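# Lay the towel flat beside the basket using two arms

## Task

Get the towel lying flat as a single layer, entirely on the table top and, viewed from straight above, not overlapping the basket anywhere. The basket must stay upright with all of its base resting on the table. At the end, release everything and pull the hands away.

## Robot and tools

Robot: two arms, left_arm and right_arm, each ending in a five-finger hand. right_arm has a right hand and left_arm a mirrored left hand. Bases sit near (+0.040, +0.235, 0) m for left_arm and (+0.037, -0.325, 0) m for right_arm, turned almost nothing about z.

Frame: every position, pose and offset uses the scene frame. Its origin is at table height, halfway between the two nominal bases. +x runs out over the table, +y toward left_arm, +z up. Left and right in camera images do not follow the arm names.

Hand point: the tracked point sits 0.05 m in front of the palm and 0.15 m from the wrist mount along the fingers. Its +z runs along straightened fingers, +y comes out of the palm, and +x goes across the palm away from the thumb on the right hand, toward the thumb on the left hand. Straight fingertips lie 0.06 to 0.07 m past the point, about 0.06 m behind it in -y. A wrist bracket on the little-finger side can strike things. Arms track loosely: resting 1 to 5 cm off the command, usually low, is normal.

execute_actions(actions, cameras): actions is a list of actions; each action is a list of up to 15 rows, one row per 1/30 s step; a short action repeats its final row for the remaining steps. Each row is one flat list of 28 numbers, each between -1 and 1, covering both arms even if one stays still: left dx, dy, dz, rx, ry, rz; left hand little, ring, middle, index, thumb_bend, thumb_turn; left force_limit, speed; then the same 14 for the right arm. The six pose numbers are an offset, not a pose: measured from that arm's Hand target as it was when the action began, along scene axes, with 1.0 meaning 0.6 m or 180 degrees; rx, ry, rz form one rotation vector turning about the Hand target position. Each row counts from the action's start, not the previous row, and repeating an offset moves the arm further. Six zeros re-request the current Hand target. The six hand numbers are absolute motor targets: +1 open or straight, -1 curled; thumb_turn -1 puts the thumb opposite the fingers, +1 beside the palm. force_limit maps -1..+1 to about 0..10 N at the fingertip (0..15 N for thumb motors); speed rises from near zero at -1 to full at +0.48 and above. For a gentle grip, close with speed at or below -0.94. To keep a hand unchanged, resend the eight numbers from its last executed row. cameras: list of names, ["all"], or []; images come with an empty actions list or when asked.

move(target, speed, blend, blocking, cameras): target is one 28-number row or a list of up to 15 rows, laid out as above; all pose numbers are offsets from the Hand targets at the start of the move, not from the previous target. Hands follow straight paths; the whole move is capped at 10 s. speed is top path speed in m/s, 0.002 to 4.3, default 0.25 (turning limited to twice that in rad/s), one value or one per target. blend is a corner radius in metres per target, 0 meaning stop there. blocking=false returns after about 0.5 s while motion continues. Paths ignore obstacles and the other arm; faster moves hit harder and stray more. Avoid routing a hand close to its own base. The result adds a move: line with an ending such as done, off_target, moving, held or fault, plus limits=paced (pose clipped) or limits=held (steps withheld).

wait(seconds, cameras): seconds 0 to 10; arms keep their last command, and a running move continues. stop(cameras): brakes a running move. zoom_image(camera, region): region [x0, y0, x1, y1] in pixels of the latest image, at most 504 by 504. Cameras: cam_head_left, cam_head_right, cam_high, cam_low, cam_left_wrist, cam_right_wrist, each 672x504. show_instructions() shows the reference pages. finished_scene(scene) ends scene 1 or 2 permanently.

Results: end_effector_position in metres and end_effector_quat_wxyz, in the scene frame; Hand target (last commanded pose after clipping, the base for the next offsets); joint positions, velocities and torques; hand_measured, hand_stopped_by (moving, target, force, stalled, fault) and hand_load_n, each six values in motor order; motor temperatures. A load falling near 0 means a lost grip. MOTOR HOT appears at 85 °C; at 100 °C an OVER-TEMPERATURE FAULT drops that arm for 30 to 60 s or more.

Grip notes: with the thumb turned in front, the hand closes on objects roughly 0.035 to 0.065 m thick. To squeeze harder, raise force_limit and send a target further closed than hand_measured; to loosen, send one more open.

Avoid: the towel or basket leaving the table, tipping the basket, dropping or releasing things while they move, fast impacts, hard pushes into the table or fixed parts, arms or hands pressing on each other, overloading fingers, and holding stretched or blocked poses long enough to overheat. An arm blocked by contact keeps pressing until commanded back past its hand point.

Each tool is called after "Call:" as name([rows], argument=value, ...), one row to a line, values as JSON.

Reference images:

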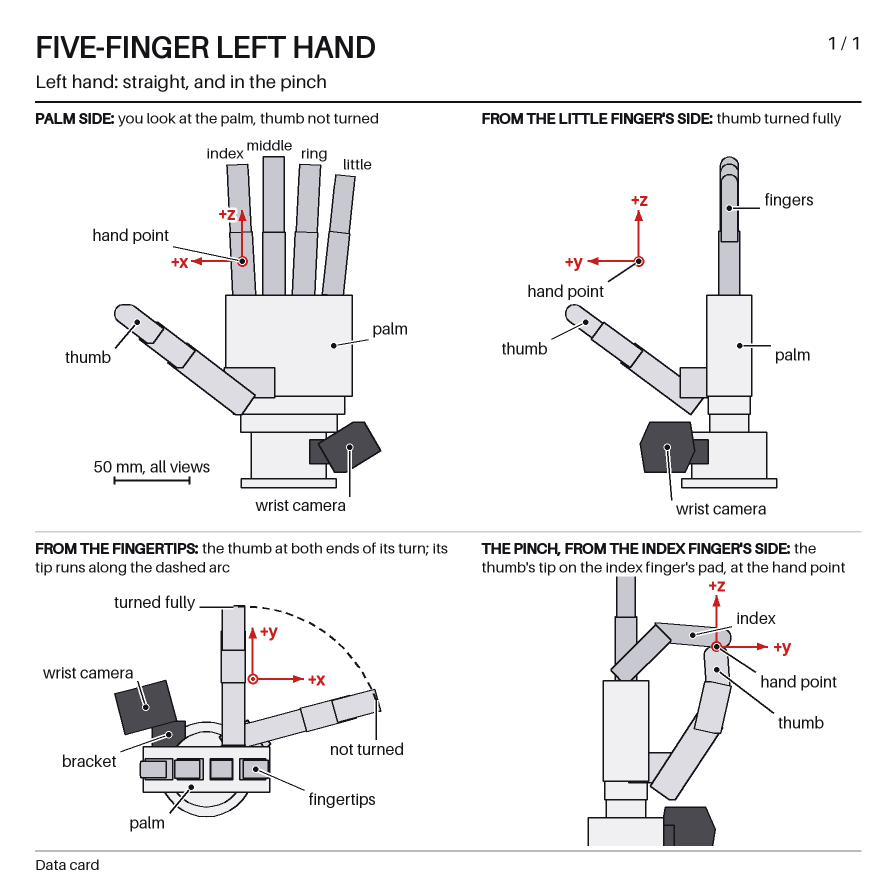

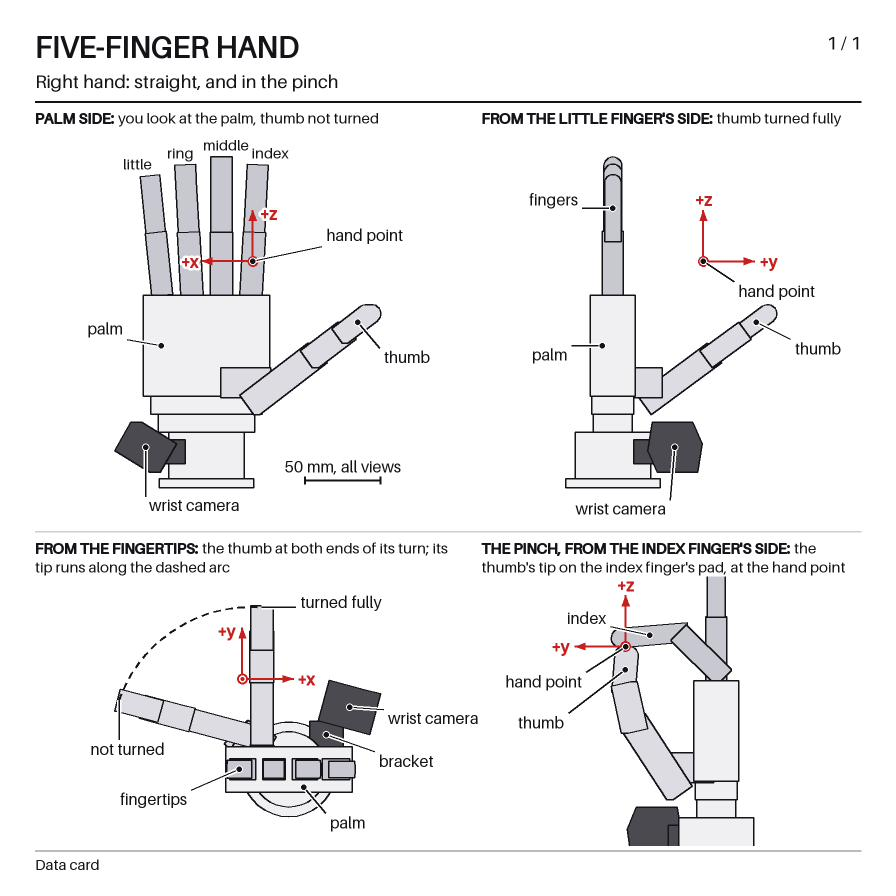

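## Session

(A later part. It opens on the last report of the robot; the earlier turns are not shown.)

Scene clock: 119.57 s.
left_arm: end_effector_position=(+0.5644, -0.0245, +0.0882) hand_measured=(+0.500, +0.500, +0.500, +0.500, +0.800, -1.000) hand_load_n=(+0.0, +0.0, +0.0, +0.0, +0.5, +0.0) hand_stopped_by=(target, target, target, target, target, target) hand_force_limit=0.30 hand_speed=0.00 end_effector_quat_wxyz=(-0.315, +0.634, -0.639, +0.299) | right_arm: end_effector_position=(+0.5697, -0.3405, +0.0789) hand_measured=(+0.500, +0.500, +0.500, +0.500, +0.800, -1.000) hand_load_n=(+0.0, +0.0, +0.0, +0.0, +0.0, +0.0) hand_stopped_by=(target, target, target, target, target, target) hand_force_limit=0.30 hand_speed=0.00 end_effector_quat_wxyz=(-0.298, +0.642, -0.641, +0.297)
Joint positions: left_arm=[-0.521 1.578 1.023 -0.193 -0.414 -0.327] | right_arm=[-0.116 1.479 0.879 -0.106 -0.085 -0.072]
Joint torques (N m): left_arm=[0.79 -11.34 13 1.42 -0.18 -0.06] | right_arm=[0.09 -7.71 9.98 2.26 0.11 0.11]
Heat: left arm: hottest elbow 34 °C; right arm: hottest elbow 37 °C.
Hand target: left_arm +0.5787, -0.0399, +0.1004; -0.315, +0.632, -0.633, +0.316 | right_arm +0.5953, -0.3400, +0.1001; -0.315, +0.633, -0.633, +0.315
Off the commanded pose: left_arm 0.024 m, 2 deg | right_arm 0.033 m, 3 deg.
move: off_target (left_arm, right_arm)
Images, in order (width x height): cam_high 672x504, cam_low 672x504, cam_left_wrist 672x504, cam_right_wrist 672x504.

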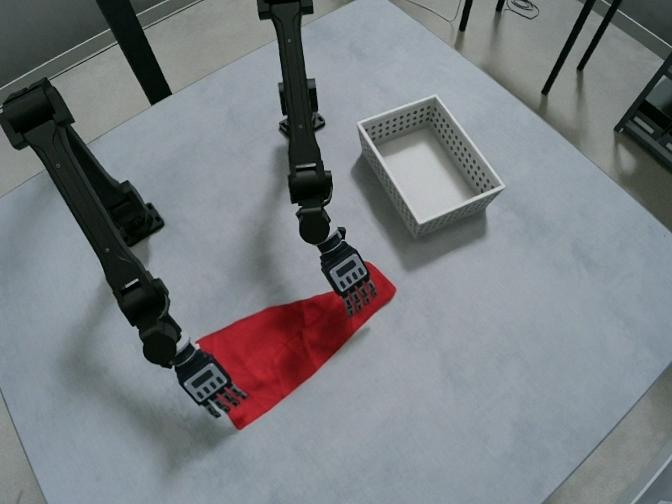

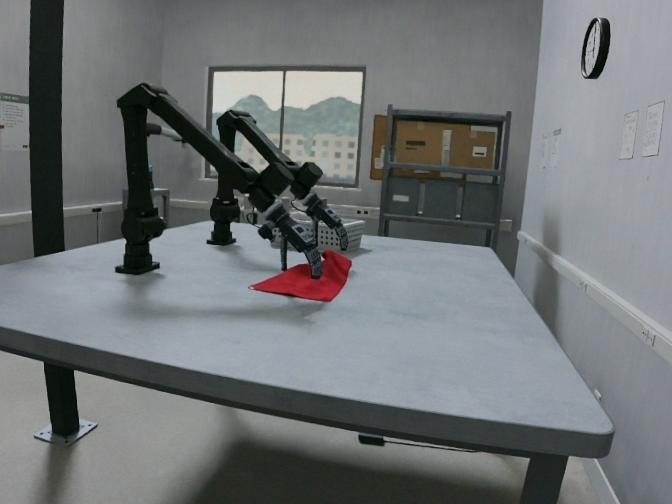

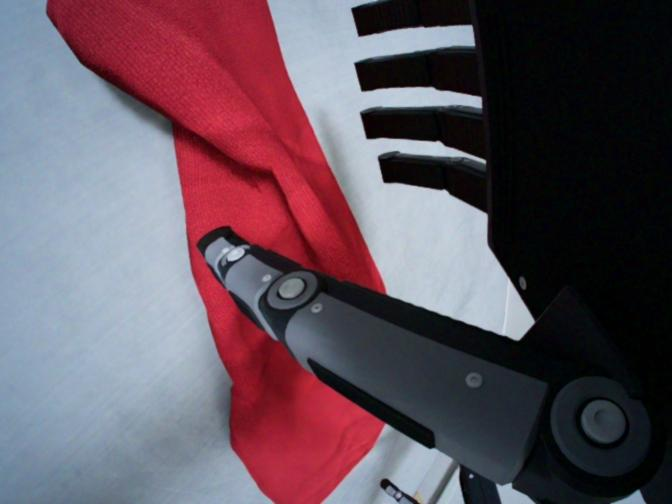

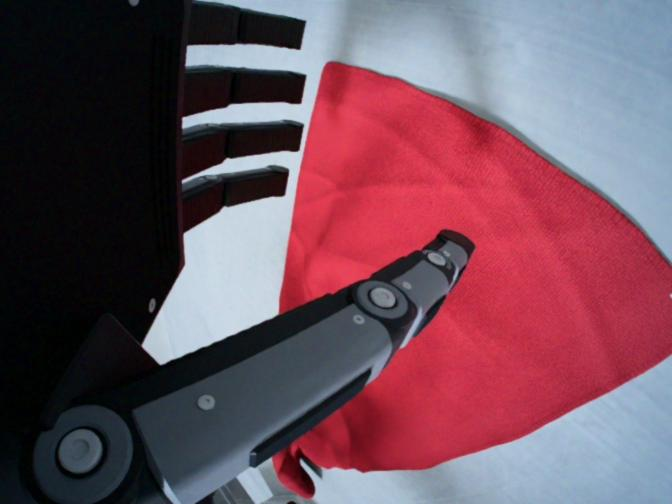

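Call:
move([
  [-0.013,-0.067,-0.07,0,0,0,0.5,0.5,0.5,0.5,0.8,-1,0.3,0,0.004,0,-0.07,0,0,0,0.5,0.5,0.5,0.5,0.8,-1,0.3,0],
  [-0.013,-0.067,-0.115,0,0,0,0.5,0.5,0.5,0.5,0.8,-1,0.3,0,0.004,0,-0.11,0,0,0,0.5,0.5,0.5,0.5,0.8,-1,0.3,0],
], speed=[0.15,0.08], blend=0, cameras=["cam_left_wrist","cam_right_wrist"])

Scene clock: 124.07 s.
left_arm: end_effector_position=(+0.5643, -0.0722, +0.0329) hand_measured=(+0.500, +0.500, +0.500, +0.500, +0.800, -1.000) hand_load_n=(+0.0, +0.0, +0.0, -0.5, +0.5, +0.0) hand_stopped_by=(target, target, target, target, target, target) hand_force_limit=0.30 hand_speed=0.00 end_effector_quat_wxyz=(-0.315, +0.632, -0.637, +0.309) | right_arm: end_effector_position=(+0.5920, -0.3430, +0.0327) hand_measured=(+0.500, +0.500, +0.500, +0.500, +0.800, -1.000) hand_load_n=(+0.0, +0.0, +0.0, +0.0, +0.0, +0.0) hand_stopped_by=(target, target, target, target, target, target) hand_force_limit=0.30 hand_speed=0.00 end_effector_quat_wxyz=(-0.309, +0.637, -0.634, +0.311)
Joint positions: left_arm=[-0.602 1.72 1.024 -0.055 -0.466 -0.384] | right_arm=[-0.116 1.61 0.859 0.086 -0.084 -0.072]
Joint torques (N m): left_arm=[1.2 -12.69 9.98 1.69 -0.4 -0.07] | right_arm=[0.15 -8.64 6.24 2.39 0.1 0.11]
Heat: left arm: hottest elbow 34 °C; right arm: hottest elbow 37 °C.
Hand target: left_arm +0.5709, -0.0802, +0.0315; -0.315, +0.632, -0.633, +0.316 | right_arm +0.5979, -0.3399, +0.0342; -0.315, +0.633, -0.633, +0.315
Off the commanded pose: left_arm 0.010 m, 1 deg | right_arm 0.007 m, 1 deg.
move: done
Images, in order (width x height): cam_left_wrist 672x504, cam_right_wrist 672x504.

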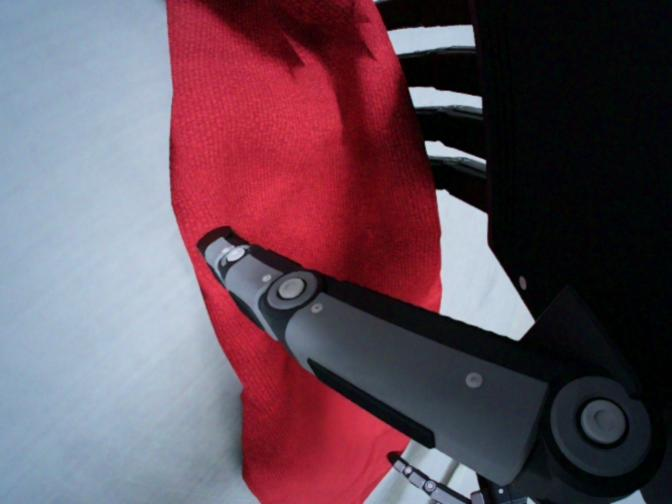

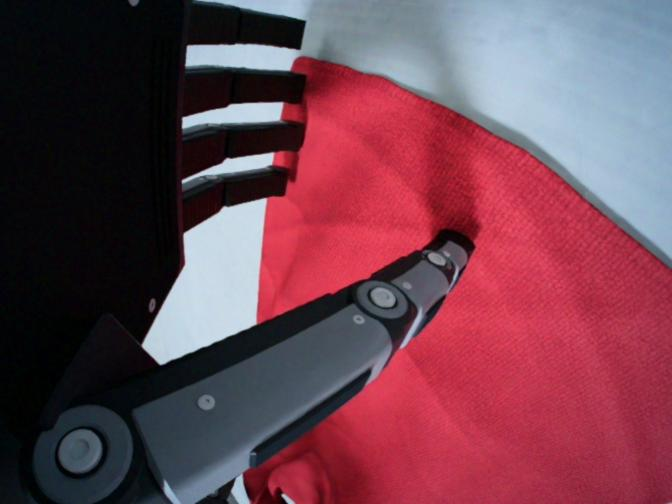

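Call:
execute_actions(actions=[], cameras=["cam_high","cam_low","cam_left_wrist"])

Call:
zoom_image(camera="cam_high", region=[190, 230, 410, 440])

Call:
zoom_image(camera="cam_low", region=[240, 215, 370, 310])

Scene clock: 124.97 s.
left_arm: end_effector_position=(+0.5643, -0.0722, +0.0329) hand_measured=(+0.500, +0.500, +0.500, +0.500, +0.800, -1.000) hand_load_n=(+0.0, +0.0, +0.0, +0.0, +0.0, +0.0) hand_stopped_by=(target, target, target, target, target, target) hand_force_limit=0.30 hand_speed=0.00 end_effector_quat_wxyz=(-0.315, +0.632, -0.637, +0.309) | right_arm: end_effector_position=(+0.5920, -0.3430, +0.0327) hand_measured=(+0.500, +0.500, +0.500, +0.500, +0.800, -1.000) hand_load_n=(+0.0, +0.0, +0.0, +0.0, +0.0, +0.0) hand_stopped_by=(target, target, target, target, target, target) hand_force_limit=0.30 hand_speed=0.00 end_effector_quat_wxyz=(-0.309, +0.637, -0.634, +0.311)
Joint positions: left_arm=[-0.602 1.72 1.024 -0.055 -0.466 -0.384] | right_arm=[-0.116 1.61 0.859 0.086 -0.084 -0.072]
Joint velocities: within noise
Joint torques (N m): left_arm=[1.26 -12.04 9.89 1.69 -0.39 -0.04] | right_arm=[0.21 -8.64 6.23 2.39 0.1 0.11]
Motor temperatures (°C): left_arm=[25 27 34 24 23 23] | right_arm=[22 27 37 21 25 24]
Heat: left arm: hottest elbow 34 °C; right arm: hottest elbow 37 °C.
Hand target: left_arm +0.5709, -0.0802, +0.0315; -0.315, +0.632, -0.633, +0.316 | right_arm +0.5979, -0.3399, +0.0342; -0.315, +0.633, -0.633, +0.315
Off the commanded pose: left_arm 0.010 m, 1 deg | right_arm 0.007 m, 1 deg.
Images, in order (width x height): cam_high 672x504, cam_low 672x504, cam_left_wrist 672x504.

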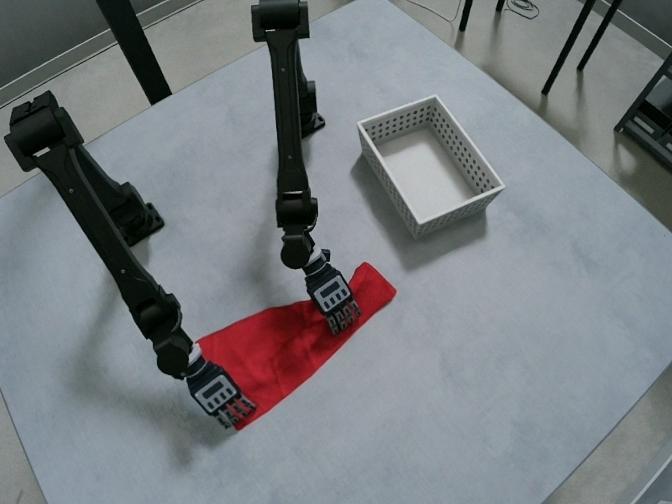

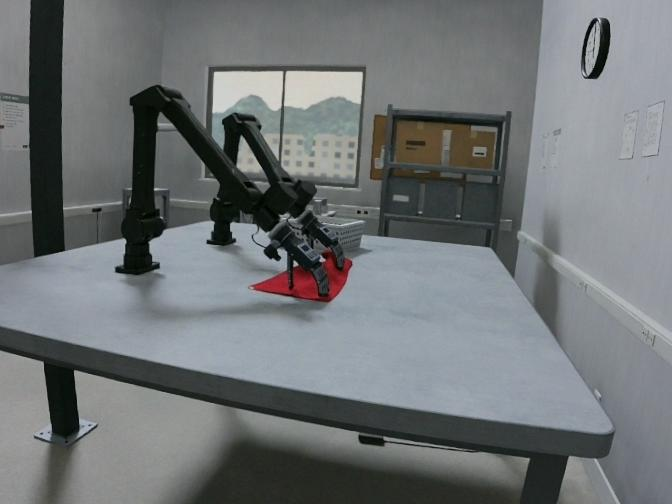

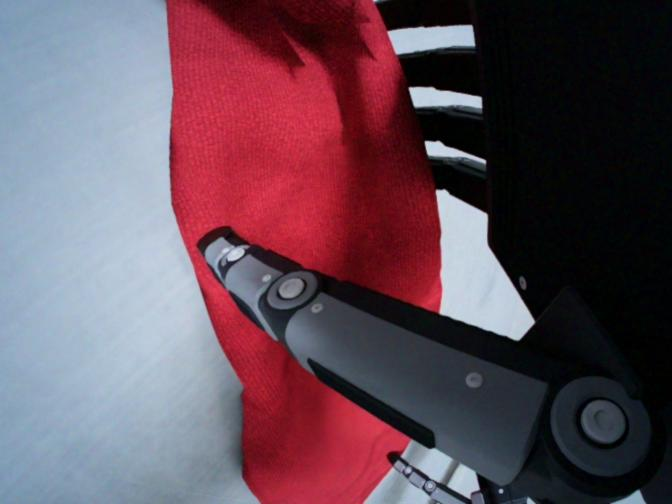

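Scaled by 2.291 from the camera's 672x504 image, which has a finer 960x720 frame.

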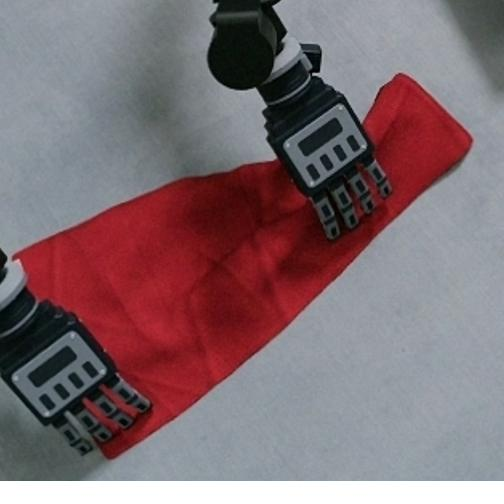

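Scaled by 3.877 from the camera's 672x504 image, which has a finer 960x720 frame.

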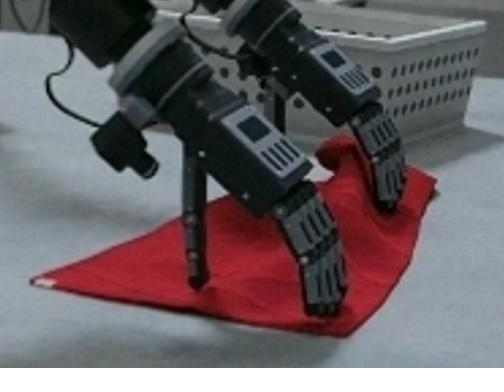

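Call:
move([
  [0.03,0,0.06,0,0,0,0.5,0.5,0.5,0.5,0.8,-1,0.3,0,0.0,0.02,0.05,0,0,0,0.5,0.5,0.5,0.5,0.8,-1,0.3,0],
  [0.055,0,0.0,0,0,0,0.5,0.5,0.5,0.5,0.8,-1,0.3,0,0.006,0.035,0.0,0,0,0,0.5,0.5,0.5,0.5,0.8,-1,0.3,0],
], speed=[0.15,0.1], blend=[0.01,0], cameras=["cam_left_wrist","cam_right_wrist","cam_high"])

Call:
zoom_image(camera="cam_high", region=[190, 230, 410, 440])

Scene clock: 127.60 s.
left_arm: end_effector_position=(+0.5862, -0.0773, +0.0278) hand_measured=(+0.500, +0.500, +0.500, +0.500, +0.800, -1.000) hand_load_n=(+0.0, -0.5, +0.0, -0.5, +0.0, +0.0) hand_stopped_by=(target, target, target, target, target, target) hand_force_limit=0.30 hand_speed=0.00 end_effector_quat_wxyz=(-0.312, +0.633, -0.639, +0.308) | right_arm: end_effector_position=(+0.5937, -0.3232, +0.0319) hand_measured=(+0.500, +0.500, +0.500, +0.500, +0.800, -1.000) hand_load_n=(+0.0, +0.0, +0.0, +0.0, +0.0, +0.0) hand_stopped_by=(target, target, target, target, target, target) hand_force_limit=0.30 hand_speed=0.00 end_effector_quat_wxyz=(-0.308, +0.637, -0.635, +0.311)
Joint positions: left_arm=[-0.584 1.774 1.088 -0.067 -0.447 -0.375] | right_arm=[-0.071 1.612 0.859 0.087 -0.047 -0.043]
Joint torques (N m): left_arm=[2.26 -13.04 11.58 1.59 -0.13 0.11] | right_arm=[0.32 -8.47 6.49 2.36 0.12 0.11]
Heat: left arm: hottest elbow 34 °C; right arm: hottest elbow 37 °C.
Hand target: left_arm +0.6040, -0.0801, +0.0315; -0.315, +0.632, -0.633, +0.316 | right_arm +0.6014, -0.3189, +0.0341; -0.315, +0.633, -0.633, +0.315
Off the commanded pose: left_arm 0.018 m, 1 deg | right_arm 0.009 m, 1 deg.
move: off_target (left_arm)
Images, in order (width x height): cam_high 672x504, cam_left_wrist 672x504, cam_right_wrist 672x504.

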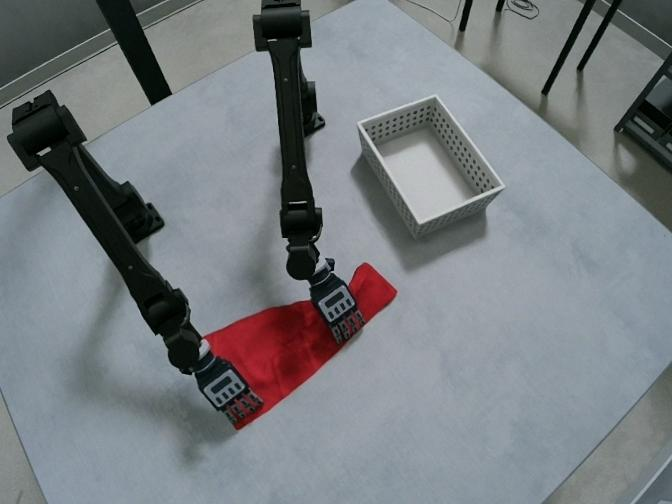

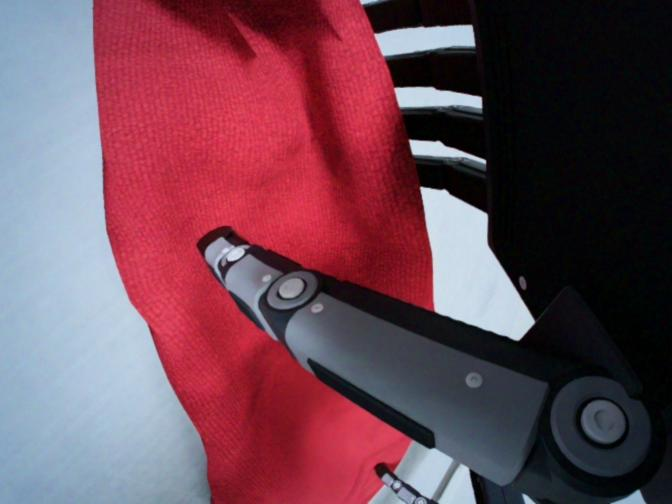

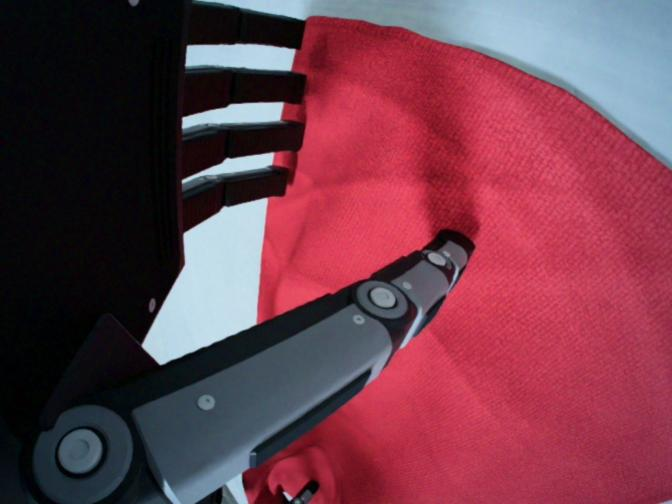

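Scaled by 2.291 from the camera's 672x504 image, which has a finer 960x720 frame.

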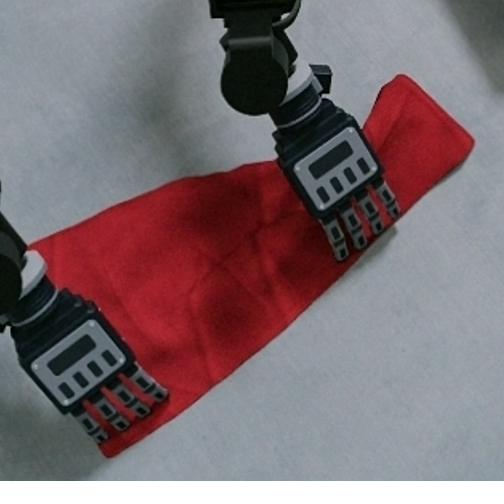

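Call:
execute_actions([
  [[0,0,-0.05,0,0,0,0.5,0.5,0.5,0.5,0.8,-1,0.3,0.2,0,0,-0.05,0,0,0,0.5,0.5,0.5,0.5,0.8,-1,0.3,0.2],[0,0,-0.1,0.0,0.006,0,0.5,0.5,0.5,0.5,0.8,-1,0.3,0.2,0,0,-0.1,0,0.006,0,0.5,0.5,0.5,0.5,0.8,-1,0.3,0.2]],
  [[0,0,-0.005,0,0,0,0.25,0.25,0.25,0.25,0.8,-1,0.6,-0.8,0,0,-0.005,0,0,0,0.25,0.25,0.25,0.25,0.8,-1,0.6,-0.8]],
], cameras=["cam_left_wrist","cam_right_wrist","cam_low"])

Call:
zoom_image(camera="cam_low", region=[240, 215, 370, 310])

Scene clock: 130.00 s.
left_arm: end_effector_position=(+0.6136, -0.0899, +0.0229) hand_measured=(+0.250, +0.250, +0.250, +0.250, +0.800, -1.000) hand_load_n=(+0.0, +0.0, +2.5, +0.0, +0.5, -1.0) hand_stopped_by=(target, target, target, target, target, target) hand_force_limit=0.60 hand_speed=-0.80 end_effector_quat_wxyz=(-0.320, +0.629, -0.614, +0.353) | right_arm: end_effector_position=(+0.6215, -0.3241, +0.0264) hand_measured=(+0.250, +0.250, +0.250, +0.250, +0.800, -1.000) hand_load_n=(+0.0, +0.0, +1.0, -0.5, +1.0, -1.0) hand_stopped_by=(target, target, target, target, target, target) hand_force_limit=0.60 hand_speed=-0.80 end_effector_quat_wxyz=(-0.343, +0.615, -0.620, +0.346)
Joint positions: left_arm=[-0.575 1.833 1.098 0.086 -0.441 -0.374] | right_arm=[-0.071 1.679 0.853 0.271 -0.047 -0.03]
Joint torques (N m): left_arm=[1.96 -10.23 7.54 0.43 0.04 0.03] | right_arm=[0.26 -4.66 4.1 0.99 0.15 -0.06]
Heat: left arm: hottest elbow 34 °C; right arm: hottest elbow 37 °C.
Hand target: left_arm +0.6039, -0.0800, -0.0315; -0.309, +0.635, -0.636, +0.310 | right_arm +0.6013, -0.3190, -0.0289; -0.309, +0.636, -0.636, +0.309
Off the commanded pose: left_arm 0.056 m, 6 deg | right_arm 0.059 m, 6 deg.
Step readings (end_effector_position of left_arm | right_arm):
0: (+0.5861, -0.0773, +0.0278) | (+0.5937, -0.3232, +0.0319)
1: (+0.5864, -0.0775, +0.0278) | (+0.5941, -0.3232, +0.0320)
2: (+0.5875, -0.0782, +0.0276) | (+0.5952, -0.3232, +0.0315)
4: (+0.5925, -0.0819, +0.0246) | (+0.6005, -0.3237, +0.0270)
8: (+0.6018, -0.0868, +0.0208) | (+0.6129, -0.3240, +0.0252)
15: (+0.6053, -0.0886, +0.0213) | (+0.6180, -0.3239, +0.0259)
16: (+0.6053, -0.0887, +0.0214) | (+0.6182, -0.3239, +0.0259)
17: (+0.6055, -0.0888, +0.0214) | (+0.6185, -0.3239, +0.0260)
19: (+0.6060, -0.0891, +0.0215) | (+0.6191, -0.3240, +0.0259)
23: (+0.6071, -0.0898, +0.0217) | (+0.6199, -0.3240, +0.0259)
30: (+0.6126, -0.0901, +0.0229) | (+0.6210, -0.3241, +0.0263)
Images, in order (width x height): cam_low 672x504, cam_left_wrist 672x504, cam_right_wrist 672x504.

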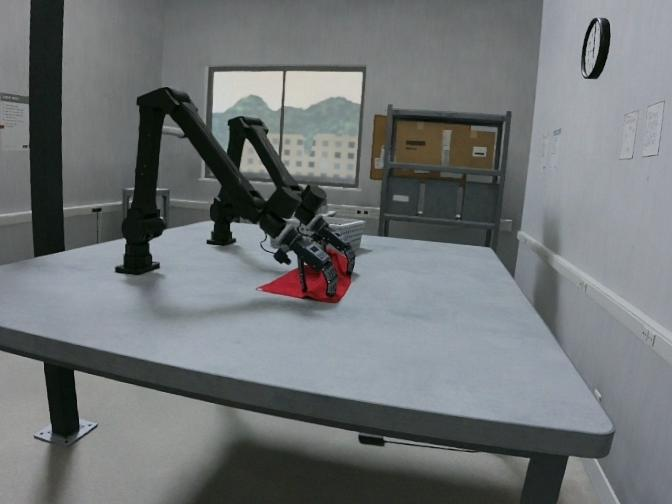

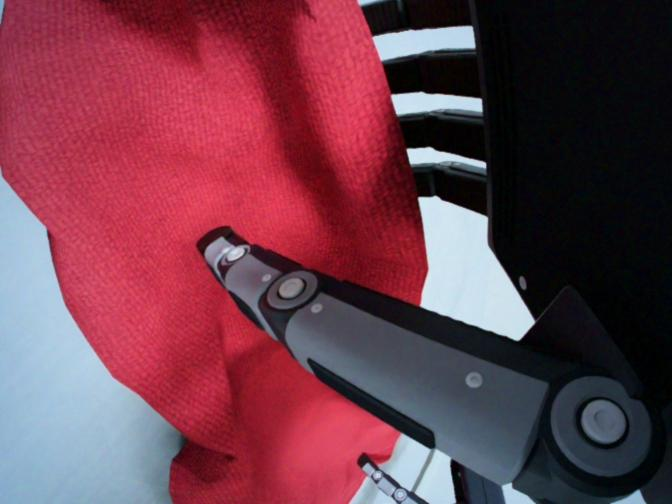

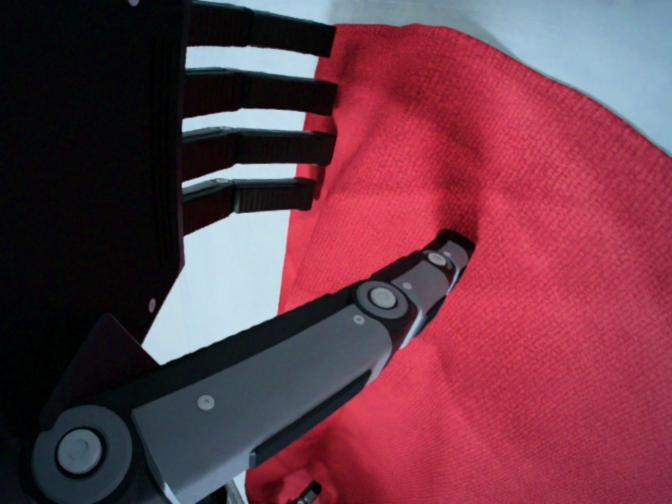

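Scaled by 3.877 from the camera's 672x504 image, which has a finer 960x720 frame.

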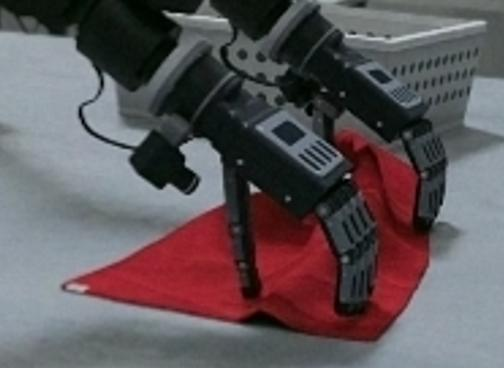

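Call:
execute_actions([
  [[0,0,-0.004,0,0.008,0,0.0,0.0,0.0,0.0,0.7,-1,0.6,-0.8,0,0,-0.004,0,0.017,0,0.0,0.0,0.0,0.0,0.7,-1,0.6,-0.8]],
], cameras=["cam_left_wrist","cam_right_wrist","cam_low"])

Call:
zoom_image(camera="cam_low", region=[240, 215, 370, 310])

Scene clock: 131.87 s.
left_arm: end_effector_position=(+0.6163, -0.0908, +0.0224) hand_measured=(+0.000, +0.000, +0.000, +0.000, +0.700, -1.000) hand_load_n=(+0.0, +0.0, +0.5, +0.0, +0.5, -0.5) hand_stopped_by=(target, target, target, target, target, target) hand_force_limit=0.60 hand_speed=-0.80 end_effector_quat_wxyz=(-0.315, +0.632, -0.616, +0.350) | right_arm: end_effector_position=(+0.6277, -0.3246, +0.0247) hand_measured=(+0.000, +0.000, +0.000, +0.000, +0.700, -1.000) hand_load_n=(+0.0, +0.0, +1.0, +0.0, -0.5, +0.0) hand_stopped_by=(target, target, target, target, target, target) hand_force_limit=0.60 hand_speed=-0.80 end_effector_quat_wxyz=(-0.334, +0.620, -0.625, +0.337)
Joint positions: left_arm=[-0.571 1.839 1.113 0.066 -0.433 -0.379] | right_arm=[-0.07 1.695 0.89 0.222 -0.045 -0.03]
Joint torques (N m): left_arm=[2.02 -10.52 7.57 -0.29 0.15 -0.01] | right_arm=[0.32 -5.6 4.33 -0.4 0.19 -0.08]
Heat: left arm: hottest elbow 34 °C; right arm: hottest elbow 37 °C.
Hand target: left_arm +0.6039, -0.0801, -0.0340; -0.301, +0.639, -0.640, +0.302 | right_arm +0.6015, -0.3189, -0.0311; -0.292, +0.644, -0.644, +0.292
Off the commanded pose: left_arm 0.059 m, 6 deg | right_arm 0.062 m, 8 deg.
Step readings (end_effector_position of left_arm | right_arm):
0: (+0.6136, -0.0899, +0.0229) | (+0.6215, -0.3241, +0.0264)
1: (+0.6136, -0.0899, +0.0229) | (+0.6215, -0.3241, +0.0264)
2: (+0.6139, -0.0900, +0.0233) | (+0.6212, -0.3241, +0.0261)
4: (+0.6144, -0.0905, +0.0233) | (+0.6208, -0.3241, +0.0252)
8: (+0.6168, -0.0907, +0.0238) | (+0.6266, -0.3246, +0.0256)
15: (+0.6164, -0.0909, +0.0229) | (+0.6279, -0.3248, +0.0250)
Images, in order (width x height): cam_low 672x504, cam_left_wrist 672x504, cam_right_wrist 672x504.

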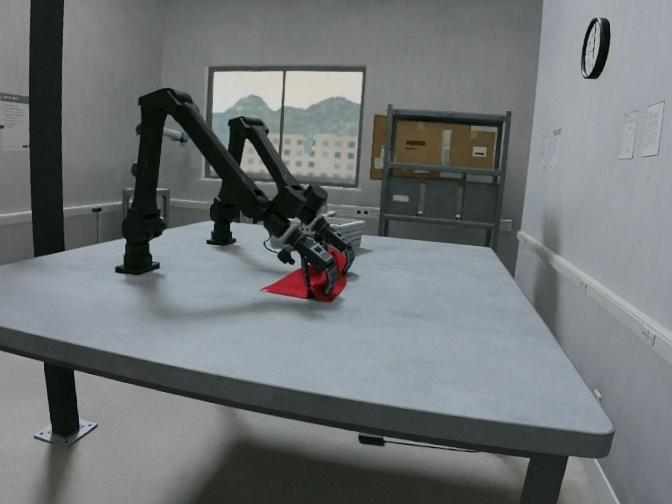

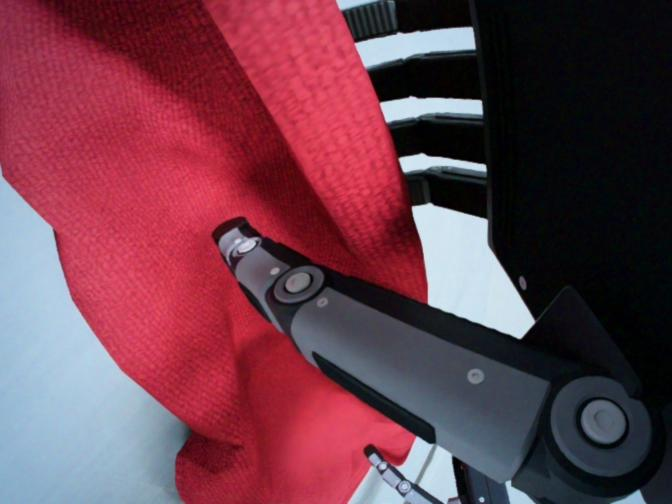

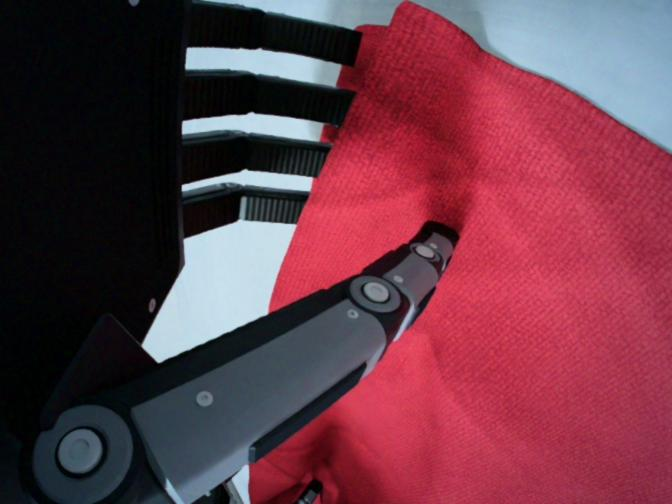

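Scaled by 3.877 from the camera's 672x504 image, which has a finer 960x720 frame.

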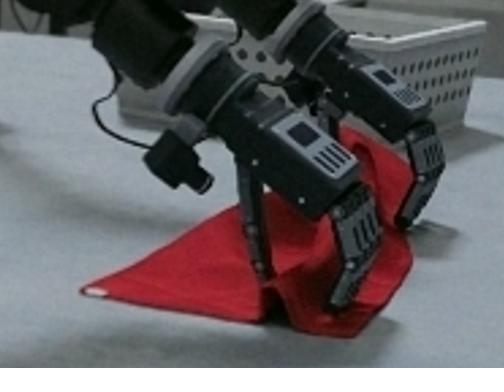

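Call:
execute_actions(actions=[], cameras=["cam_high"])

Call:
zoom_image(camera="cam_high", region=[200, 240, 410, 440])

Scene clock: 132.63 s.
left_arm: end_effector_position=(+0.6163, -0.0908, +0.0224) hand_measured=(+0.000, +0.000, +0.000, +0.000, +0.700, -1.000) hand_load_n=(+0.0, +0.0, +1.0, +0.0, +0.5, -0.5) hand_stopped_by=(target, target, target, target, target, target) hand_force_limit=0.60 hand_speed=-0.80 end_effector_quat_wxyz=(-0.315, +0.632, -0.616, +0.350) | right_arm: end_effector_position=(+0.6277, -0.3246, +0.0247) hand_measured=(+0.000, +0.000, +0.000, +0.000, +0.700, -1.000) hand_load_n=(+0.0, +0.0, +1.0, +0.0, +0.0, +0.0) hand_stopped_by=(target, target, target, target, target, target) hand_force_limit=0.60 hand_speed=-0.80 end_effector_quat_wxyz=(-0.334, +0.620, -0.625, +0.337)
Joint positions: left_arm=[-0.571 1.839 1.113 0.066 -0.433 -0.379] | right_arm=[-0.07 1.695 0.89 0.222 -0.045 -0.03]
Joint velocities: within noise
Joint torques (N m): left_arm=[2.26 -10.46 7.57 -0.13 0.14 -0.02] | right_arm=[0.38 -5.54 4.33 -0.39 0.18 -0.08]
Motor temperatures (°C): left_arm=[25 27 34 24 23 23] | right_arm=[22 27 37 21 25 24]
Heat: left arm: hottest elbow 34 °C; right arm: hottest elbow 37 °C.
Hand target: left_arm +0.6039, -0.0801, -0.0340; -0.301, +0.639, -0.640, +0.302 | right_arm +0.6015, -0.3189, -0.0311; -0.292, +0.644, -0.644, +0.292
Off the commanded pose: left_arm 0.059 m, 6 deg | right_arm 0.062 m, 8 deg.
Images, in order (width x height): cam_high 672x504.

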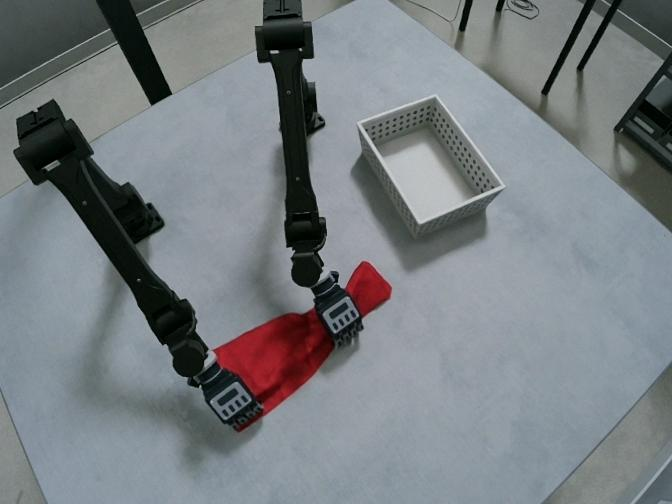

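Scaled by 2.400 from the camera's 672x504 image, which has a finer 960x720 frame.

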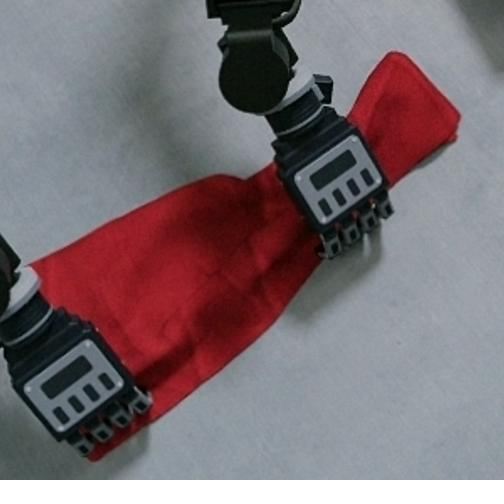

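Call:
execute_actions([
  [[0,0,-0.004,0,0,0,-0.2,-0.2,-0.2,-0.2,0.45,-1,0.6,-0.8,0,0,-0.004,0,0,0,-0.2,-0.2,-0.2,-0.2,0.45,-1,0.6,-0.8]],
  [[0,0,0,0,0,0,-0.35,-0.35,-0.6,-0.6,0.05,-1,0.3,-0.8,0,0,0,0,0,0,-0.35,-0.35,-0.6,-0.6,0.05,-1,0.3,-0.8]],
  [[0,0,0.03,0,0,0,-0.35,-0.35,-0.6,-0.6,0.05,-1,0.3,-0.8,0,0,0.03,0,0,0,-0.35,-0.35,-0.6,-0.6,0.05,-1,0.3,-0.8]],
], cameras=["cam_left_wrist","cam_right_wrist","cam_low","cam_high"])

Call:
zoom_image(camera="cam_low", region=[240, 215, 370, 310])

Scene clock: 135.40 s.
left_arm: end_effector_position=(+0.6126, -0.0902, +0.0166) hand_measured=(-0.350, -0.350, -0.400, -0.600, +0.470, -1.000) hand_load_n=(+0.0, +0.0, +7.0, +4.5, +9.5, +2.5) hand_stopped_by=(target, target, force, target, force, target) hand_force_limit=0.30 hand_speed=-0.80 end_effector_quat_wxyz=(-0.309, +0.636, -0.622, +0.337) | right_arm: end_effector_position=(+0.6212, -0.3241, +0.0182) hand_measured=(-0.350, -0.350, -0.400, -0.598, +0.460, -1.000) hand_load_n=(+0.0, +0.0, +7.0, +6.0, +10.5, +1.5) hand_stopped_by=(target, target, force, force, force, target) hand_force_limit=0.30 hand_speed=-0.80 end_effector_quat_wxyz=(-0.321, +0.626, -0.633, +0.322)
Joint positions: left_arm=[-0.571 1.844 1.124 0.026 -0.427 -0.386] | right_arm=[-0.07 1.696 0.898 0.17 -0.045 -0.028]
Joint torques (N m): left_arm=[1.73 -12.4 7.91 -0.08 -0.05 0.1] | right_arm=[0.44 -7.59 4.7 0.02 0.19 -0.09]
Heat: left arm: hottest elbow 34 °C; right arm: hottest elbow 36 °C.
Hand target: left_arm +0.6040, -0.0802, -0.0181; -0.301, +0.639, -0.640, +0.302 | right_arm +0.6014, -0.3191, -0.0156; -0.292, +0.644, -0.644, +0.292
Off the commanded pose: left_arm 0.037 m, 5 deg | right_arm 0.040 m, 5 deg.
Step readings (end_effector_position of left_arm | right_arm):
0: (+0.6163, -0.0908, +0.0224) | (+0.6277, -0.3246, +0.0247)
1: (+0.6163, -0.0908, +0.0224) | (+0.6277, -0.3246, +0.0247)
2: (+0.6163, -0.0908, +0.0224) | (+0.6276, -0.3246, +0.0245)
4: (+0.6162, -0.0909, +0.0221) | (+0.6276, -0.3246, +0.0241)
8: (+0.6159, -0.0910, +0.0204) | (+0.6274, -0.3245, +0.0230)
15: (+0.6146, -0.0907, +0.0188) | (+0.6258, -0.3244, +0.0212)
16: (+0.6146, -0.0907, +0.0188) | (+0.6257, -0.3244, +0.0211)
17: (+0.6144, -0.0907, +0.0186) | (+0.6254, -0.3244, +0.0209)
19: (+0.6142, -0.0906, +0.0182) | (+0.6248, -0.3244, +0.0202)
23: (+0.6139, -0.0906, +0.0175) | (+0.6243, -0.3243, +0.0198)
30: (+0.6138, -0.0907, +0.0173) | (+0.6239, -0.3243, +0.0194)
31: (+0.6137, -0.0906, +0.0171) | (+0.6238, -0.3243, +0.0193)
32: (+0.6132, -0.0903, +0.0166) | (+0.6231, -0.3242, +0.0189)
34: (+0.6128, -0.0902, +0.0164) | (+0.6222, -0.3241, +0.0188)
38: (+0.6128, -0.0902, +0.0167) | (+0.6212, -0.3241, +0.0182)
45: (+0.6125, -0.0901, +0.0165) | (+0.6212, -0.3241, +0.0183)
Images, in order (width x height): cam_high 672x504, cam_low 672x504, cam_left_wrist 672x504, cam_right_wrist 672x504.

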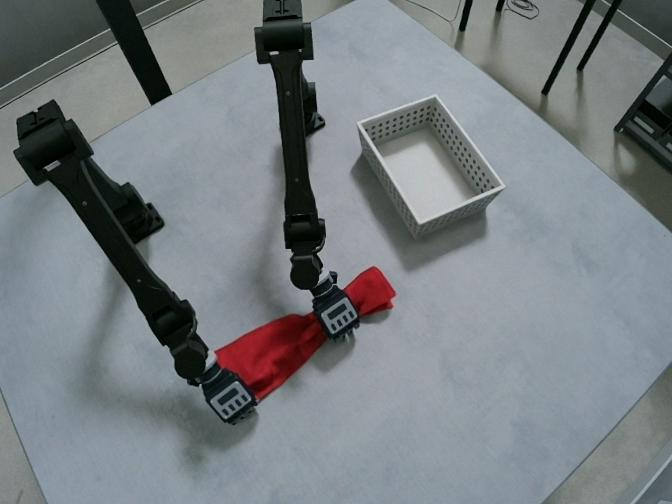

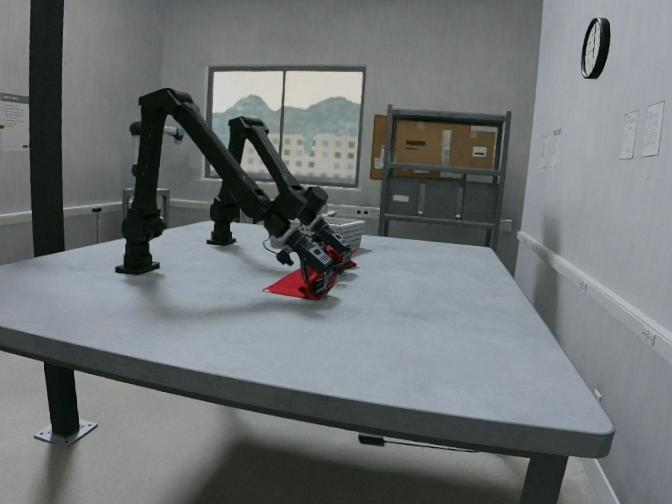

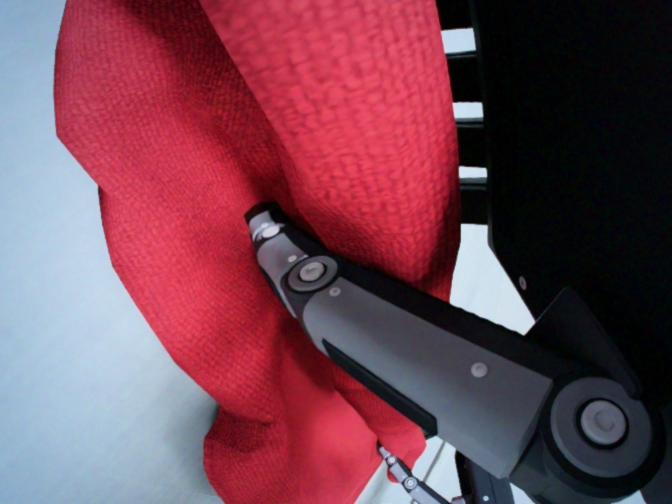

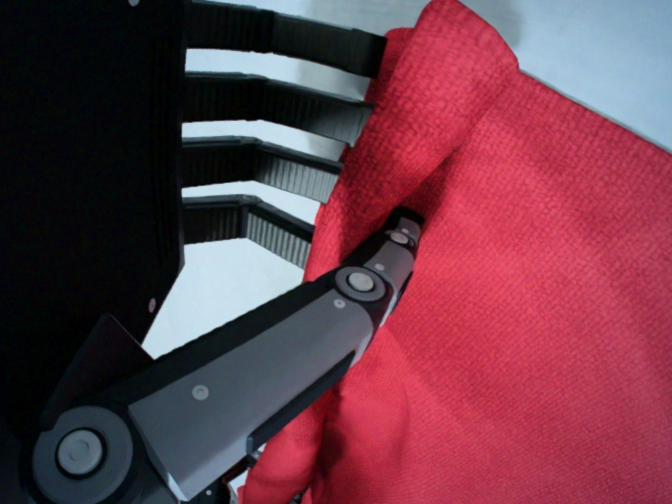

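Scaled by 3.877 from the camera's 672x504 image, which has a finer 960x720 frame.

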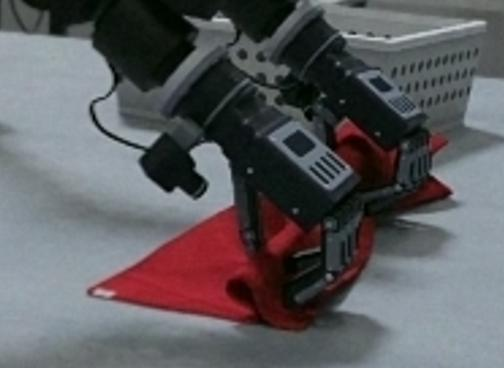

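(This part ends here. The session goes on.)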